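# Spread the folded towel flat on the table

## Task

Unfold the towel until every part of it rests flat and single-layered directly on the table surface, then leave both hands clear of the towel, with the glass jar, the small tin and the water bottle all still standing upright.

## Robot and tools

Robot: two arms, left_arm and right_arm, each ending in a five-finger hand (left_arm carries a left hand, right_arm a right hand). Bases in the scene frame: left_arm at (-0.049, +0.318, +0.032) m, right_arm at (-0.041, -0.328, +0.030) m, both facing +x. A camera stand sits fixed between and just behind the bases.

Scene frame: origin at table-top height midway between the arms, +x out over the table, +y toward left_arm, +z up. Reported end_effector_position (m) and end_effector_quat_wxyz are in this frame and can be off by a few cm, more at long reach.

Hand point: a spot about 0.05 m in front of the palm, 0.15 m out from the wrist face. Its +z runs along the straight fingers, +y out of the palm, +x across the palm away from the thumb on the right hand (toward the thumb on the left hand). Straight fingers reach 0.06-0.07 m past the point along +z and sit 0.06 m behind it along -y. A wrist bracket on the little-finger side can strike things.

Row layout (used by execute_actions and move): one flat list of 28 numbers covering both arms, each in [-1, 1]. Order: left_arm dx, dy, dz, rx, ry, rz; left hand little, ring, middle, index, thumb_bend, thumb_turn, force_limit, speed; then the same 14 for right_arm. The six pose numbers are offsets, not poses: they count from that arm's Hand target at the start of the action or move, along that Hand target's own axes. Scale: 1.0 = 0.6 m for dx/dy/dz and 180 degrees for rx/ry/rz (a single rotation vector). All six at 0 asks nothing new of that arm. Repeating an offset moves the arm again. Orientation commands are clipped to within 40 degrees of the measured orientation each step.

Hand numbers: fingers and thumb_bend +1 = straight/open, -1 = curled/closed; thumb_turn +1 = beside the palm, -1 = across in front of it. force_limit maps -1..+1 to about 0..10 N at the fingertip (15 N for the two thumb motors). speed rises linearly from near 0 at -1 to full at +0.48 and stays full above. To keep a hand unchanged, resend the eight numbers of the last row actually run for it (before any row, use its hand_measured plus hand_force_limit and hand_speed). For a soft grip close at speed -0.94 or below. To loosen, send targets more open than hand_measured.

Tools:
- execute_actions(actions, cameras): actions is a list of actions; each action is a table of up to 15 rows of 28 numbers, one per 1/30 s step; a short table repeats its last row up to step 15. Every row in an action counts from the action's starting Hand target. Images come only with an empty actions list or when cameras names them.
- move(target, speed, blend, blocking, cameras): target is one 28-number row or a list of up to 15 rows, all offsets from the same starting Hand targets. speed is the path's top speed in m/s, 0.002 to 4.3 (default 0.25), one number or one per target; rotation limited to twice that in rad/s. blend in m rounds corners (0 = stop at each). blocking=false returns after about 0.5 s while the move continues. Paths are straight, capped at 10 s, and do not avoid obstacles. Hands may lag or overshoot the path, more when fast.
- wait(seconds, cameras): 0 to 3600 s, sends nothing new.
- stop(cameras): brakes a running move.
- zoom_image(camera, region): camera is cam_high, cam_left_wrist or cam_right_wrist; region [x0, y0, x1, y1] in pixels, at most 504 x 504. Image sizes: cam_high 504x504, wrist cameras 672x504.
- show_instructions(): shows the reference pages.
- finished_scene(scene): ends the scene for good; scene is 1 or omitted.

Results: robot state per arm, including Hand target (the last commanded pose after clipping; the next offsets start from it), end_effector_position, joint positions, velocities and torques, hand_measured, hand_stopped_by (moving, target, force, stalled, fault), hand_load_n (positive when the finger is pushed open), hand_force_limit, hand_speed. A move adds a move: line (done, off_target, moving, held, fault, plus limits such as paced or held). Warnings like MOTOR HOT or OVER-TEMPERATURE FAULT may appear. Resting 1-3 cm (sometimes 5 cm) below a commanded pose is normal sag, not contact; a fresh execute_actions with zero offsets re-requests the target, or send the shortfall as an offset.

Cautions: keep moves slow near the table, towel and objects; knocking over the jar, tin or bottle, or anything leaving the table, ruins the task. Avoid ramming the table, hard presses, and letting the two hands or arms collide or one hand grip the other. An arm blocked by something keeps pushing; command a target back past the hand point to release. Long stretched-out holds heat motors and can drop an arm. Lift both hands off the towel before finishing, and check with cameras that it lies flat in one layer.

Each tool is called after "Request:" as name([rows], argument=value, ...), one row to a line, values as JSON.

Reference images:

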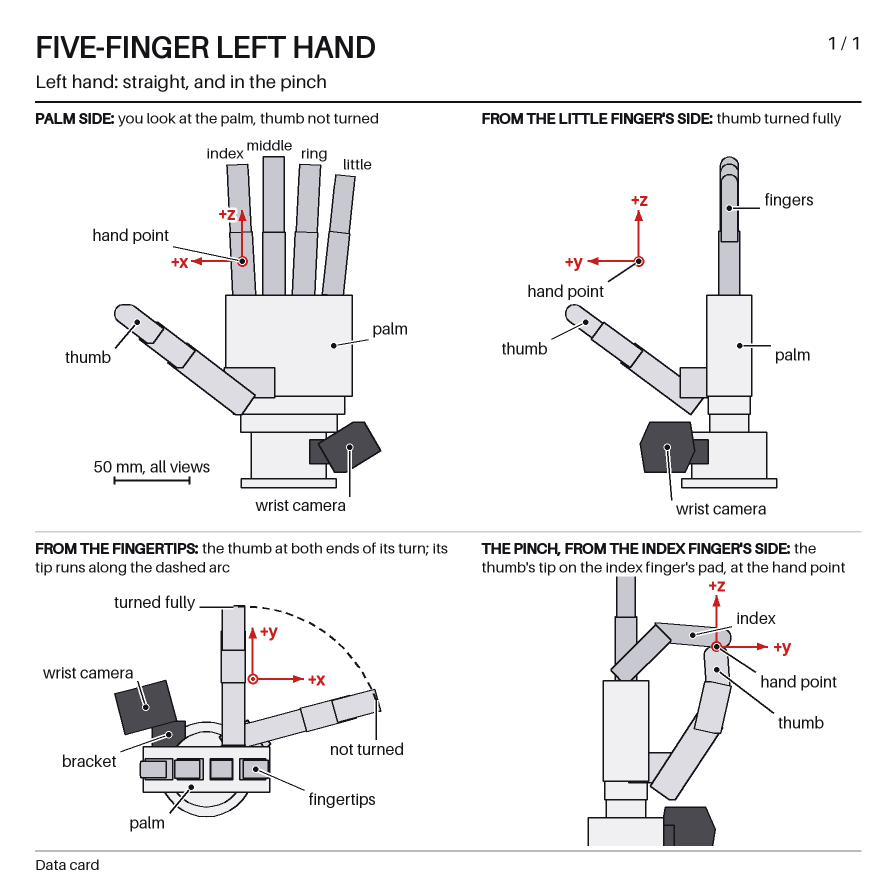

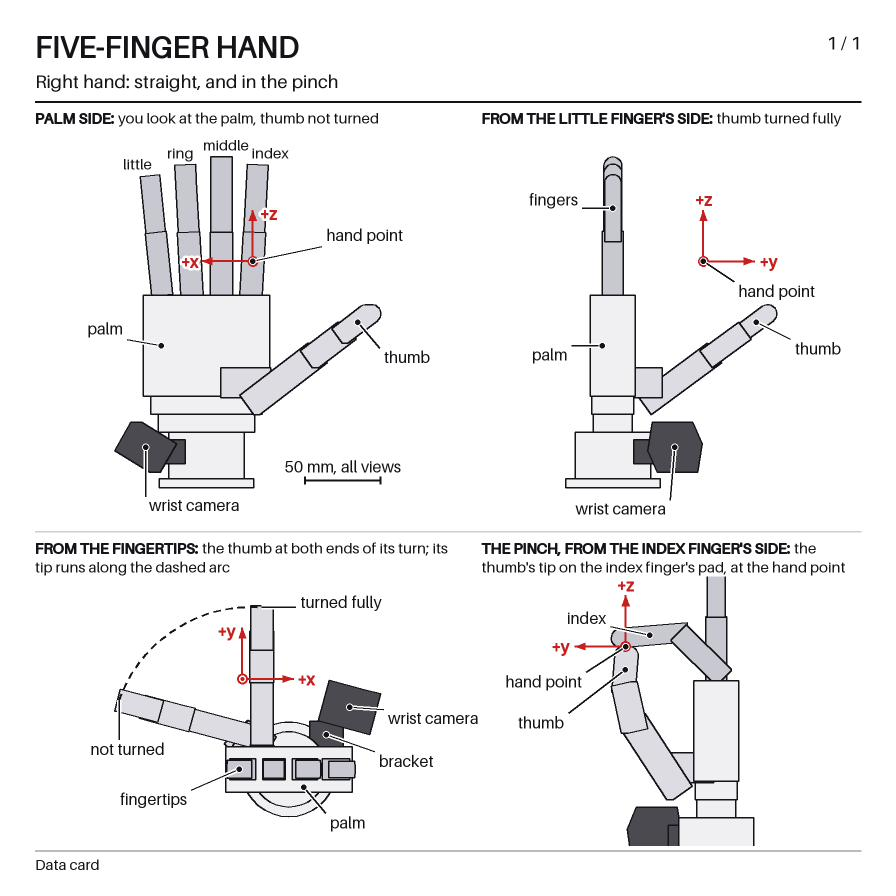

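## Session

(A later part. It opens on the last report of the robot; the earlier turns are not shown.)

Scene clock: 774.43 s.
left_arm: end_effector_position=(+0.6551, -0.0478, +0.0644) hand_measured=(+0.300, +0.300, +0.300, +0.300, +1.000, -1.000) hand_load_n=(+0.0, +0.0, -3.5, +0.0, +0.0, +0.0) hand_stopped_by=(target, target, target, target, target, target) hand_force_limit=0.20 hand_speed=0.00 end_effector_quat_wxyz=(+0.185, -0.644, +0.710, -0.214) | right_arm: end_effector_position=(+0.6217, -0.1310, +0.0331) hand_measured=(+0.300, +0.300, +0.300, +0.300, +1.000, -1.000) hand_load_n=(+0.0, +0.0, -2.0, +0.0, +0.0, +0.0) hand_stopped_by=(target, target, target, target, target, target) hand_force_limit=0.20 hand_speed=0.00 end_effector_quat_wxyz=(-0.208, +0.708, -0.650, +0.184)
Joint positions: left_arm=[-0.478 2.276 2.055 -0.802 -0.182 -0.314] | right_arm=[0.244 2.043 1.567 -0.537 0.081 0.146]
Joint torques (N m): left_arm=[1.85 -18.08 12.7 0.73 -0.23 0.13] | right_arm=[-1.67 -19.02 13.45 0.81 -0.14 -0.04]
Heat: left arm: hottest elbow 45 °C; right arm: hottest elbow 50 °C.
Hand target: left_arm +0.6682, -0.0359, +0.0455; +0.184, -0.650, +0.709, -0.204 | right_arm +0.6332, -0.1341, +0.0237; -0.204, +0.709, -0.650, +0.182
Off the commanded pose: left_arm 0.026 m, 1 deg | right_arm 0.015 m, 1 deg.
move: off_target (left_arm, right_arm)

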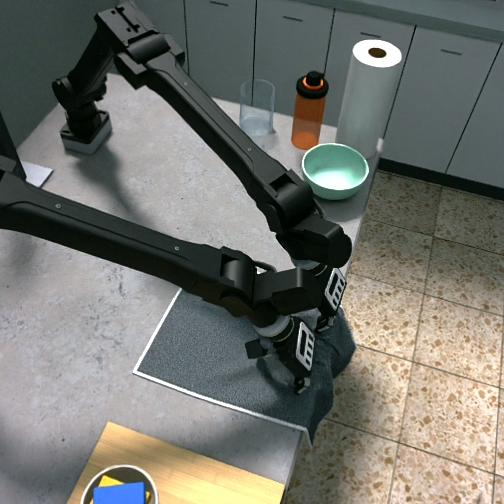

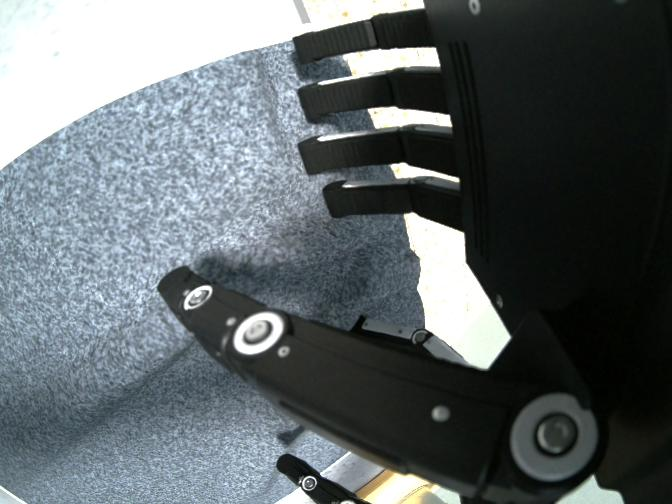

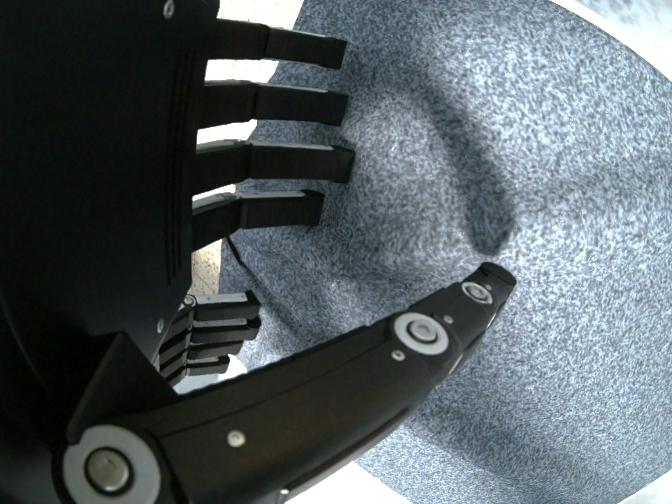

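Request:
move([
  [0,-0.0833,-0.1443,0,0,0,0.3,0.3,0.3,0.3,1,-1,0.2,0,0,-0.0833,-0.1443,0,0,0,0.3,0.3,0.3,0.3,1,-1,0.2,0],
  [0.0788,0.3035,-0.3572,0,0,0,0.3,0.3,0.3,0.3,1,-1,0.2,0,0.0063,0.2788,-0.3648,0,0,0,0.3,0.3,0.3,0.3,1,-1,0.2,0],
], cameras=["all"], speed=[0.08,0.25])

Request:
zoom_image(camera="cam_high", region=[60, 200, 380, 460])

Scene clock: 786.97 s.
left_arm: end_effector_position=(+0.3974, -0.0516, +0.1217) hand_measured=(+0.300, +0.300, +0.300, +0.300, +1.000, -1.000) hand_load_n=(+0.0, +0.0, +0.0, +0.0, +0.0, +0.0) hand_stopped_by=(target, target, target, target, target, target) hand_force_limit=0.20 hand_speed=0.00 end_effector_quat_wxyz=(+0.182, -0.651, +0.712, -0.190) | right_arm: end_effector_position=(+0.3777, -0.1645, +0.1192) hand_measured=(+0.300, +0.300, +0.300, +0.300, +1.000, -1.000) hand_load_n=(+0.0, +0.0, +0.0, +0.0, +0.0, +0.0) hand_stopped_by=(target, target, target, target, target, target) hand_force_limit=0.20 hand_speed=0.00 end_effector_quat_wxyz=(-0.196, +0.712, -0.651, +0.178)
Joint positions: left_arm=[-0.711 1.702 1.321 -0.745 -0.304 -0.536] | right_arm=[0.32 1.371 0.926 -0.602 0.121 0.209]
Joint torques (N m): left_arm=[-0.38 -14.8 9.28 1.36 -0.56 -0.04] | right_arm=[-0.32 -12.75 9.2 1.73 0.16 0.1]
Heat: left arm: hottest elbow 45 °C; right arm: hottest elbow 50 °C.
Hand target: left_arm +0.3973, -0.0590, +0.1316; +0.184, -0.650, +0.709, -0.205 | right_arm +0.3772, -0.1612, +0.1218; -0.204, +0.709, -0.650, +0.182
Off the commanded pose: left_arm 0.012 m, 2 deg | right_arm 0.004 m, 1 deg.
move: off_target (left_arm)

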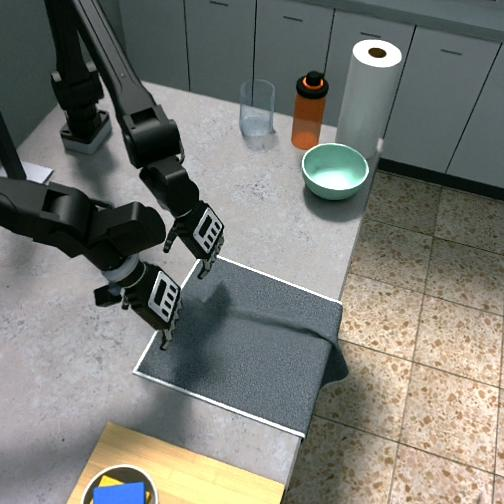

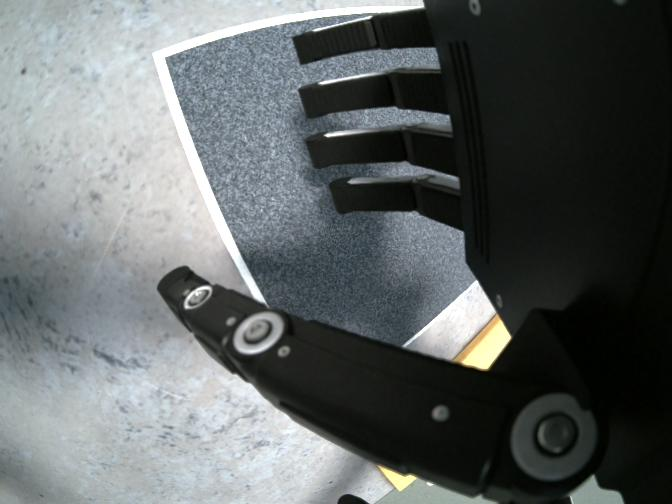

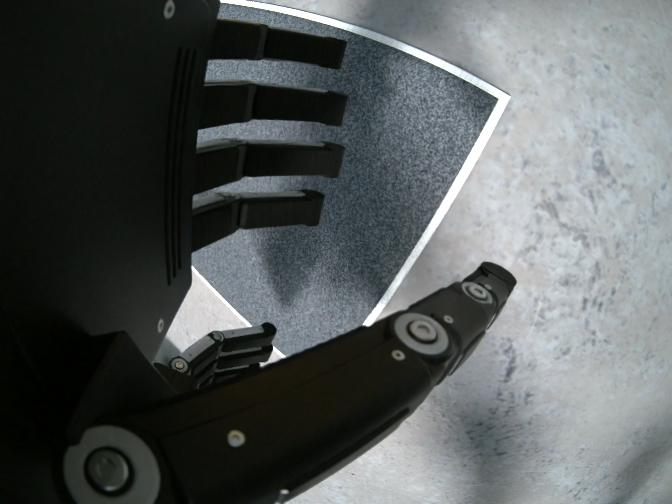

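Scaled by 1.575 from the camera's image (finer frame: 720x720).

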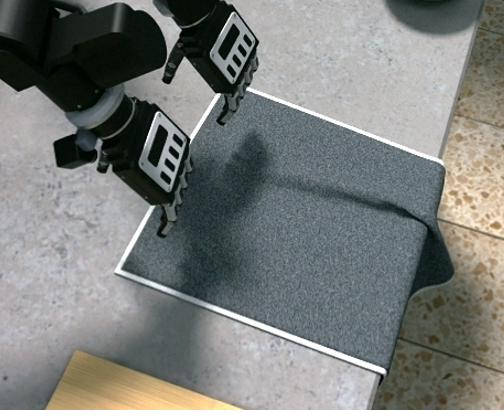

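Request:
move([
  [0,0.0805,0.1394,0,0,0,0.3,0.3,0.3,0.3,1,-1,0.2,0,0,0.0875,0.1515,0,0,0,0.3,0.3,0.3,0.3,1,-1,0.2,0],
  [0.0276,0.3537,-0.0183,0,0,0,0.3,0.3,0.3,0.3,1,-1,0.2,0,-0.0225,0.3104,0.0228,0,0,0,0.3,0.3,0.3,0.3,1,-1,0.2,0],
], cameras=["all"], speed=[0.08,0.06])

Request:
zoom_image(camera="cam_high", region=[30, 200, 380, 460])

Scene clock: 801.53 s.
left_arm: end_effector_position=(+0.2359, -0.0664, +0.0483) hand_measured=(+0.300, +0.300, +0.300, +0.300, +1.000, -1.000) hand_load_n=(+0.0, +0.0, +2.0, +0.0, +0.0, +0.0) hand_stopped_by=(target, target, target, target, target, target) hand_force_limit=0.20 hand_speed=0.00 end_effector_quat_wxyz=(-0.191, +0.659, -0.690, +0.231) | right_arm: end_effector_position=(+0.2509, -0.1528, +0.0319) hand_measured=(+0.300, +0.300, +0.300, +0.300, +1.000, -1.000) hand_load_n=(+0.0, +0.0, +1.5, +0.0, -0.5, +0.0) hand_stopped_by=(target, target, target, target, target, target) hand_force_limit=0.20 hand_speed=0.00 end_effector_quat_wxyz=(-0.234, +0.697, -0.649, +0.197)
Joint positions: left_arm=[-1 1.54 0.877 -0.484 -0.451 -0.839] | right_arm=[0.514 1.172 0.457 -0.274 0.231 0.385]
Joint torques (N m): left_arm=[-1.61 -8.76 5.7 -0.2 0.11 -0.03] | right_arm=[0.15 -5.83 5.76 0.13 -0.09 0.12]
Heat: left arm: hottest elbow 44 °C; right arm: hottest elbow 48 °C.
Hand target: left_arm +0.2106, -0.0597, +0.0287; -0.184, +0.650, -0.709, +0.205 | right_arm +0.2255, -0.1606, +0.0124; -0.204, +0.709, -0.650, +0.182
Off the commanded pose: left_arm 0.033 m, 4 deg | right_arm 0.033 m, 4 deg.
move: off_target (left_arm, right_arm)

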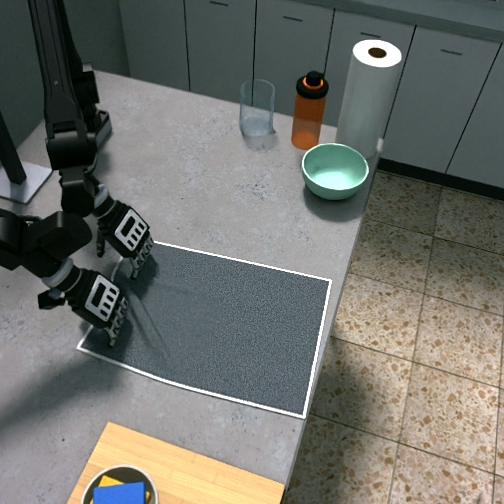

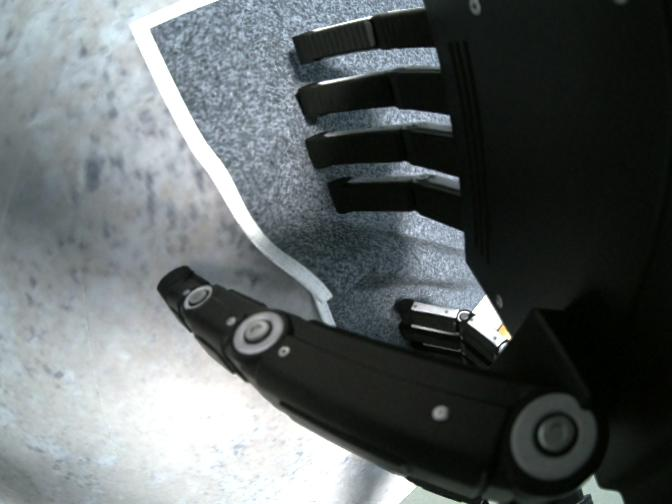

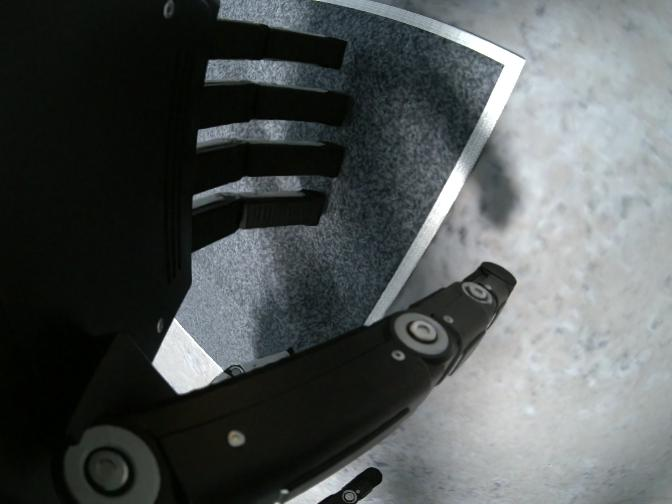

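Scaled by 1.440 from the camera's image (finer frame: 720x720).

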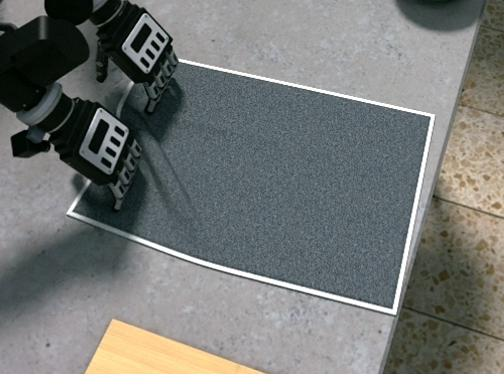

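Request:
move([
  [-0.0142,0.059,-0.034,0,0,0,0.3,0.3,0.3,0.3,1,-1,0.2,0,0.0142,0.059,-0.034,0,0,0,0.3,0.3,0.3,0.3,1,-1,0.2,0],
], cameras=["all"], speed=0.05)

Request:
zoom_image(camera="cam_high", region=[30, 200, 380, 460])

Scene clock: 807.47 s.
left_arm: end_effector_position=(+0.1945, -0.0585, +0.0466) hand_measured=(+0.300, +0.300, +0.300, +0.300, +1.000, -1.000) hand_load_n=(+0.0, +0.0, +2.5, +0.0, +0.0, +0.0) hand_stopped_by=(target, target, target, target, target, target) hand_force_limit=0.20 hand_speed=0.00 end_effector_quat_wxyz=(-0.187, +0.660, -0.689, +0.233) | right_arm: end_effector_position=(+0.2111, -0.1609, +0.0321) hand_measured=(+0.300, +0.300, +0.300, +0.300, +1.000, -1.000) hand_load_n=(+0.0, +0.0, +1.5, +0.0, +0.0, +0.0) hand_stopped_by=(target, target, target, target, target, target) hand_force_limit=0.20 hand_speed=0.00 end_effector_quat_wxyz=(-0.238, +0.696, -0.649, +0.194)
Joint positions: left_arm=[-1.076 1.477 0.801 -0.502 -0.475 -0.92] | right_arm=[0.564 1.031 0.368 -0.331 0.251 0.431]
Joint torques (N m): left_arm=[-1.44 -7.65 5.46 -0.35 0.06 0.01] | right_arm=[-0.15 -3.72 5.78 -0.06 0.02 0.06]
Heat: left arm: hottest elbow 43 °C; right arm: hottest elbow 46 °C.
Hand target: left_arm +0.1707, -0.0474, +0.0271; -0.184, +0.650, -0.709, +0.204 | right_arm +0.1855, -0.1727, +0.0111; -0.204, +0.709, -0.650, +0.182
Off the commanded pose: left_arm 0.033 m, 4 deg | right_arm 0.035 m, 4 deg.
move: off_target (left_arm, right_arm)

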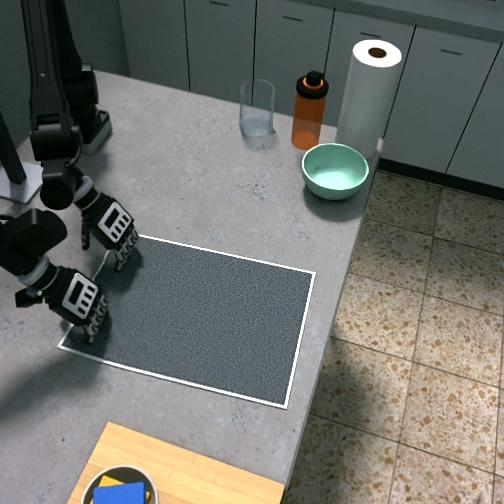

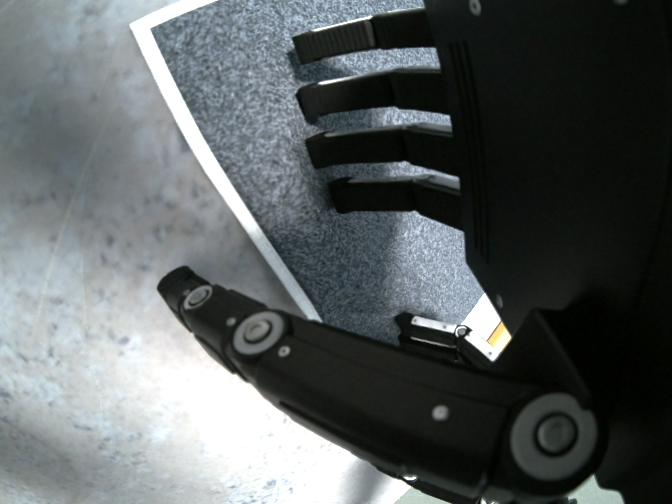

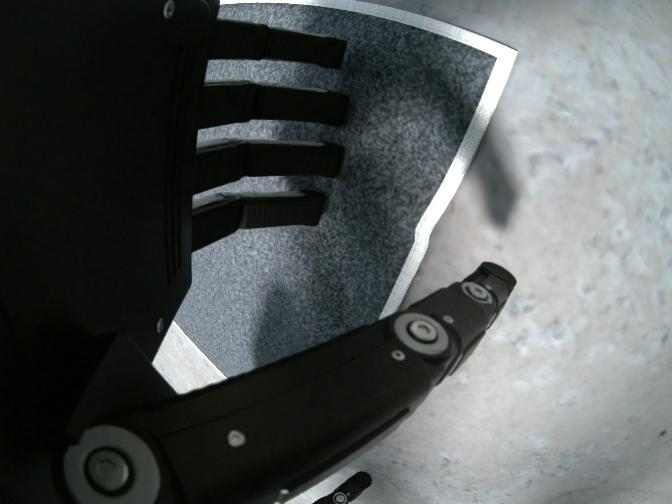

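Scaled by 1.440 from the camera's image (finer frame: 720x720).

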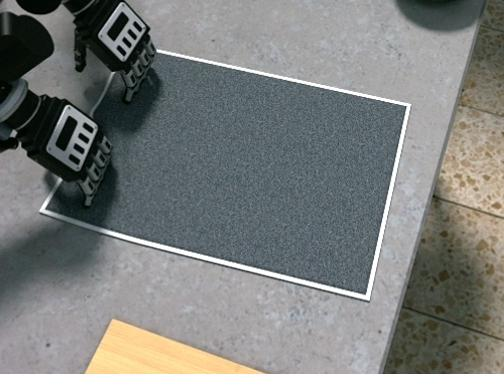

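Request:
move([
  [0.0148,-0.1192,-0.1235,0,0,0,0.3,0.3,0.3,0.3,1,-1,0.2,0,-0.0158,-0.1217,-0.1222,0,0,0,0.3,0.3,0.3,0.3,1,-1,0.2,0],
], cameras=["all"], speed=0.1)

Request:
zoom_image(camera="cam_high", region=[30, 200, 380, 460])

Scene clock: 814.47 s.
left_arm: end_effector_position=(+0.1809, -0.0456, +0.1075) hand_measured=(+0.300, +0.300, +0.300, +0.300, +1.000, -1.000) hand_load_n=(+0.0, +0.0, +0.0, +0.0, +0.0, +0.0) hand_stopped_by=(target, target, target, target, target, target) hand_force_limit=0.20 hand_speed=0.00 end_effector_quat_wxyz=(+0.189, -0.648, +0.714, -0.186) | right_arm: end_effector_position=(+0.1910, -0.1723, +0.0862) hand_measured=(+0.300, +0.300, +0.300, +0.300, +1.000, -1.000) hand_load_n=(+0.0, +0.0, +0.5, +0.0, +0.0, +0.0) hand_stopped_by=(target, target, target, target, target, target) hand_force_limit=0.20 hand_speed=0.00 end_effector_quat_wxyz=(-0.178, +0.715, -0.653, +0.177)
Joint positions: left_arm=[-1.079 1.384 0.92 -0.806 -0.452 -0.897] | right_arm=[0.566 0.92 0.515 -0.718 0.247 0.431]
Joint torques (N m): left_arm=[0.67 -9.29 12.07 0.2 -0.42 0.15] | right_arm=[-1.2 -5.19 14.64 0.87 -0.04 -0.04]
Heat: left arm: hottest elbow 42 °C; right arm: hottest elbow 45 °C.
Hand target: left_arm +0.1914, -0.0576, +0.1278; +0.184, -0.650, +0.709, -0.204 | right_arm +0.2082, -0.1618, +0.1118; -0.204, +0.709, -0.650, +0.182
Off the commanded pose: left_arm 0.026 m, 2 deg | right_arm 0.033 m, 3 deg.
move: off_target (left_arm, right_arm)

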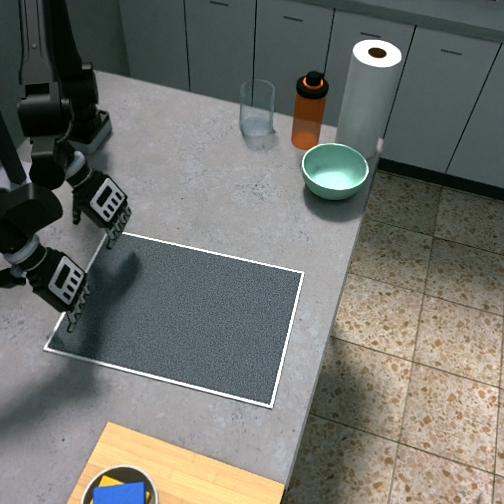

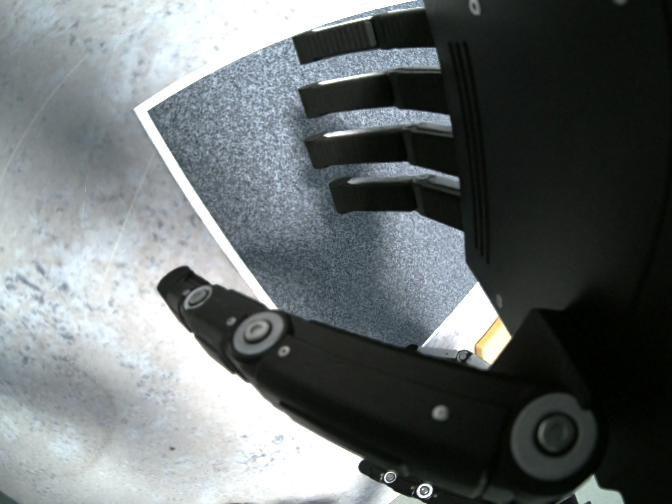

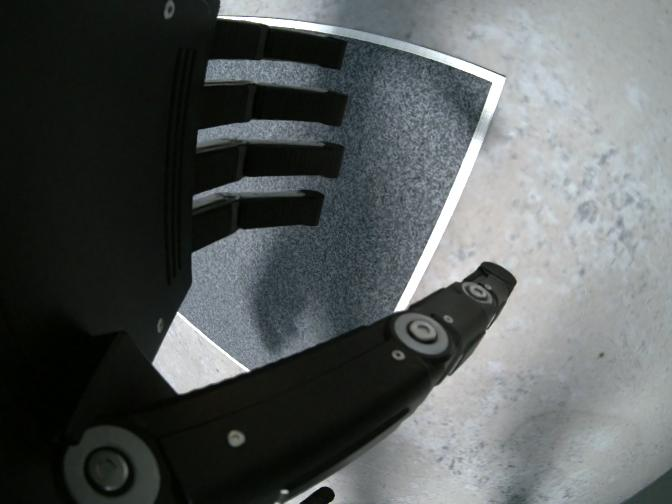

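Scaled by 1.440 from the camera's image (finer frame: 720x720).

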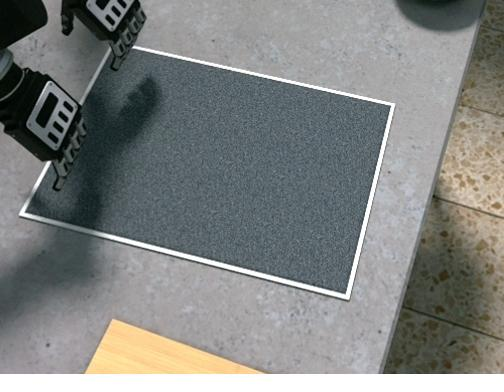

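Request:
move([
  [-0.332,-0.058,-0.159,0,0,0,0.3,0.3,0.3,0.3,1,-1,0.2,0,0.339,-0.13,-0.117,0,0,0,0.3,0.3,0.3,0.3,1,-1,0.2,0],
], cameras=["all"], speed=0.2)

Request:
zoom_image(camera="cam_high", region=[30, 200, 380, 460])

Scene clock: 820.30 s.
left_arm: end_effector_position=(+0.1860, +0.1388, +0.2220) hand_measured=(+0.300, +0.300, +0.300, +0.300, +1.000, -1.000) hand_load_n=(+0.0, +0.0, +0.0, +0.0, +0.0, +0.0) hand_stopped_by=(target, target, target, target, target, target) hand_force_limit=0.20 hand_speed=0.00 end_effector_quat_wxyz=(+0.183, -0.647, +0.711, -0.204) | right_arm: end_effector_position=(+0.2400, -0.3558, +0.1886) hand_measured=(+0.300, +0.300, +0.300, +0.300, +1.000, -1.000) hand_load_n=(+0.0, +0.0, +0.0, +0.0, +0.0, +0.0) hand_stopped_by=(target, target, target, target, target, target) hand_force_limit=0.20 hand_speed=0.00 end_effector_quat_wxyz=(-0.195, +0.711, -0.655, +0.165)
Joint positions: left_arm=[-0.663 0.838 0.824 -1.07 -0.277 -0.484] | right_arm=[-0.28 0.89 0.77 -0.969 -0.19 -0.304]
Joint torques (N m): left_arm=[1.49 -2.37 10.71 0.57 -0.26 0.16] | right_arm=[-1.67 -3.6 15.79 0.81 -0.36 -0.02]
Heat: left arm: hottest elbow 41 °C; right arm: hottest elbow 46 °C.
Hand target: left_arm +0.1882, +0.1430, +0.2264; +0.184, -0.650, +0.709, -0.205 | right_arm +0.2555, -0.3624, +0.2113; -0.204, +0.709, -0.650, +0.182
Off the commanded pose: left_arm 0.006 m, 0 deg | right_arm 0.028 m, 2 deg.
move: off_target (right_arm)

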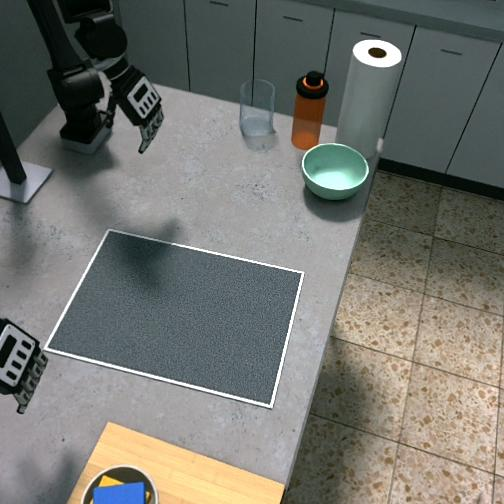

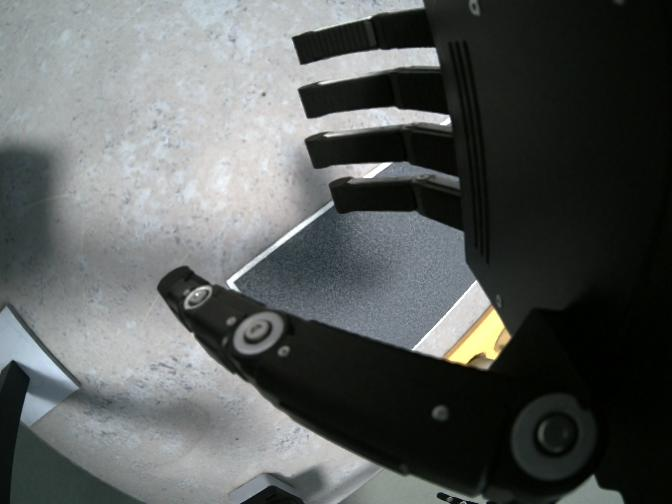

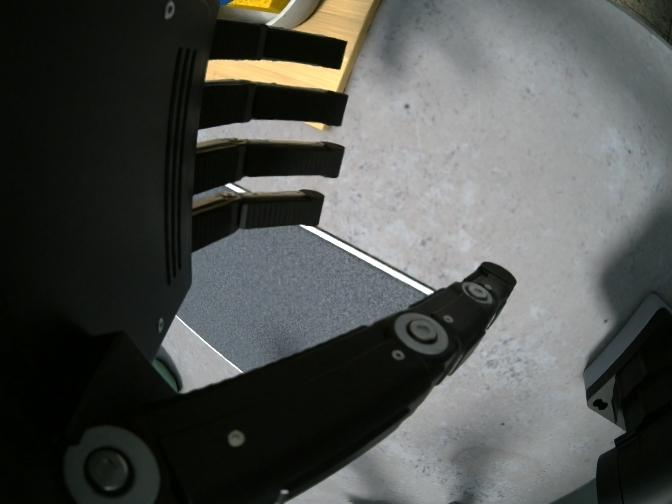

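Scaled by 1.440 from the camera's image (finer frame: 720x720).

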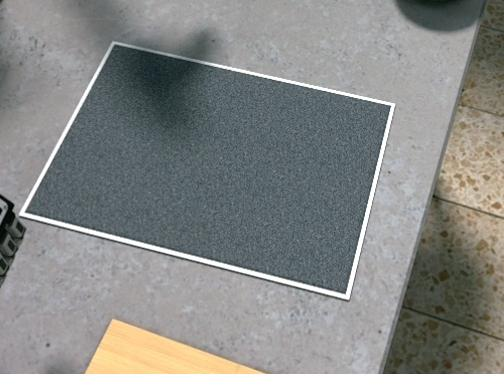

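Request:
finished_scene(scene=1)

The scene is finished: the task was done.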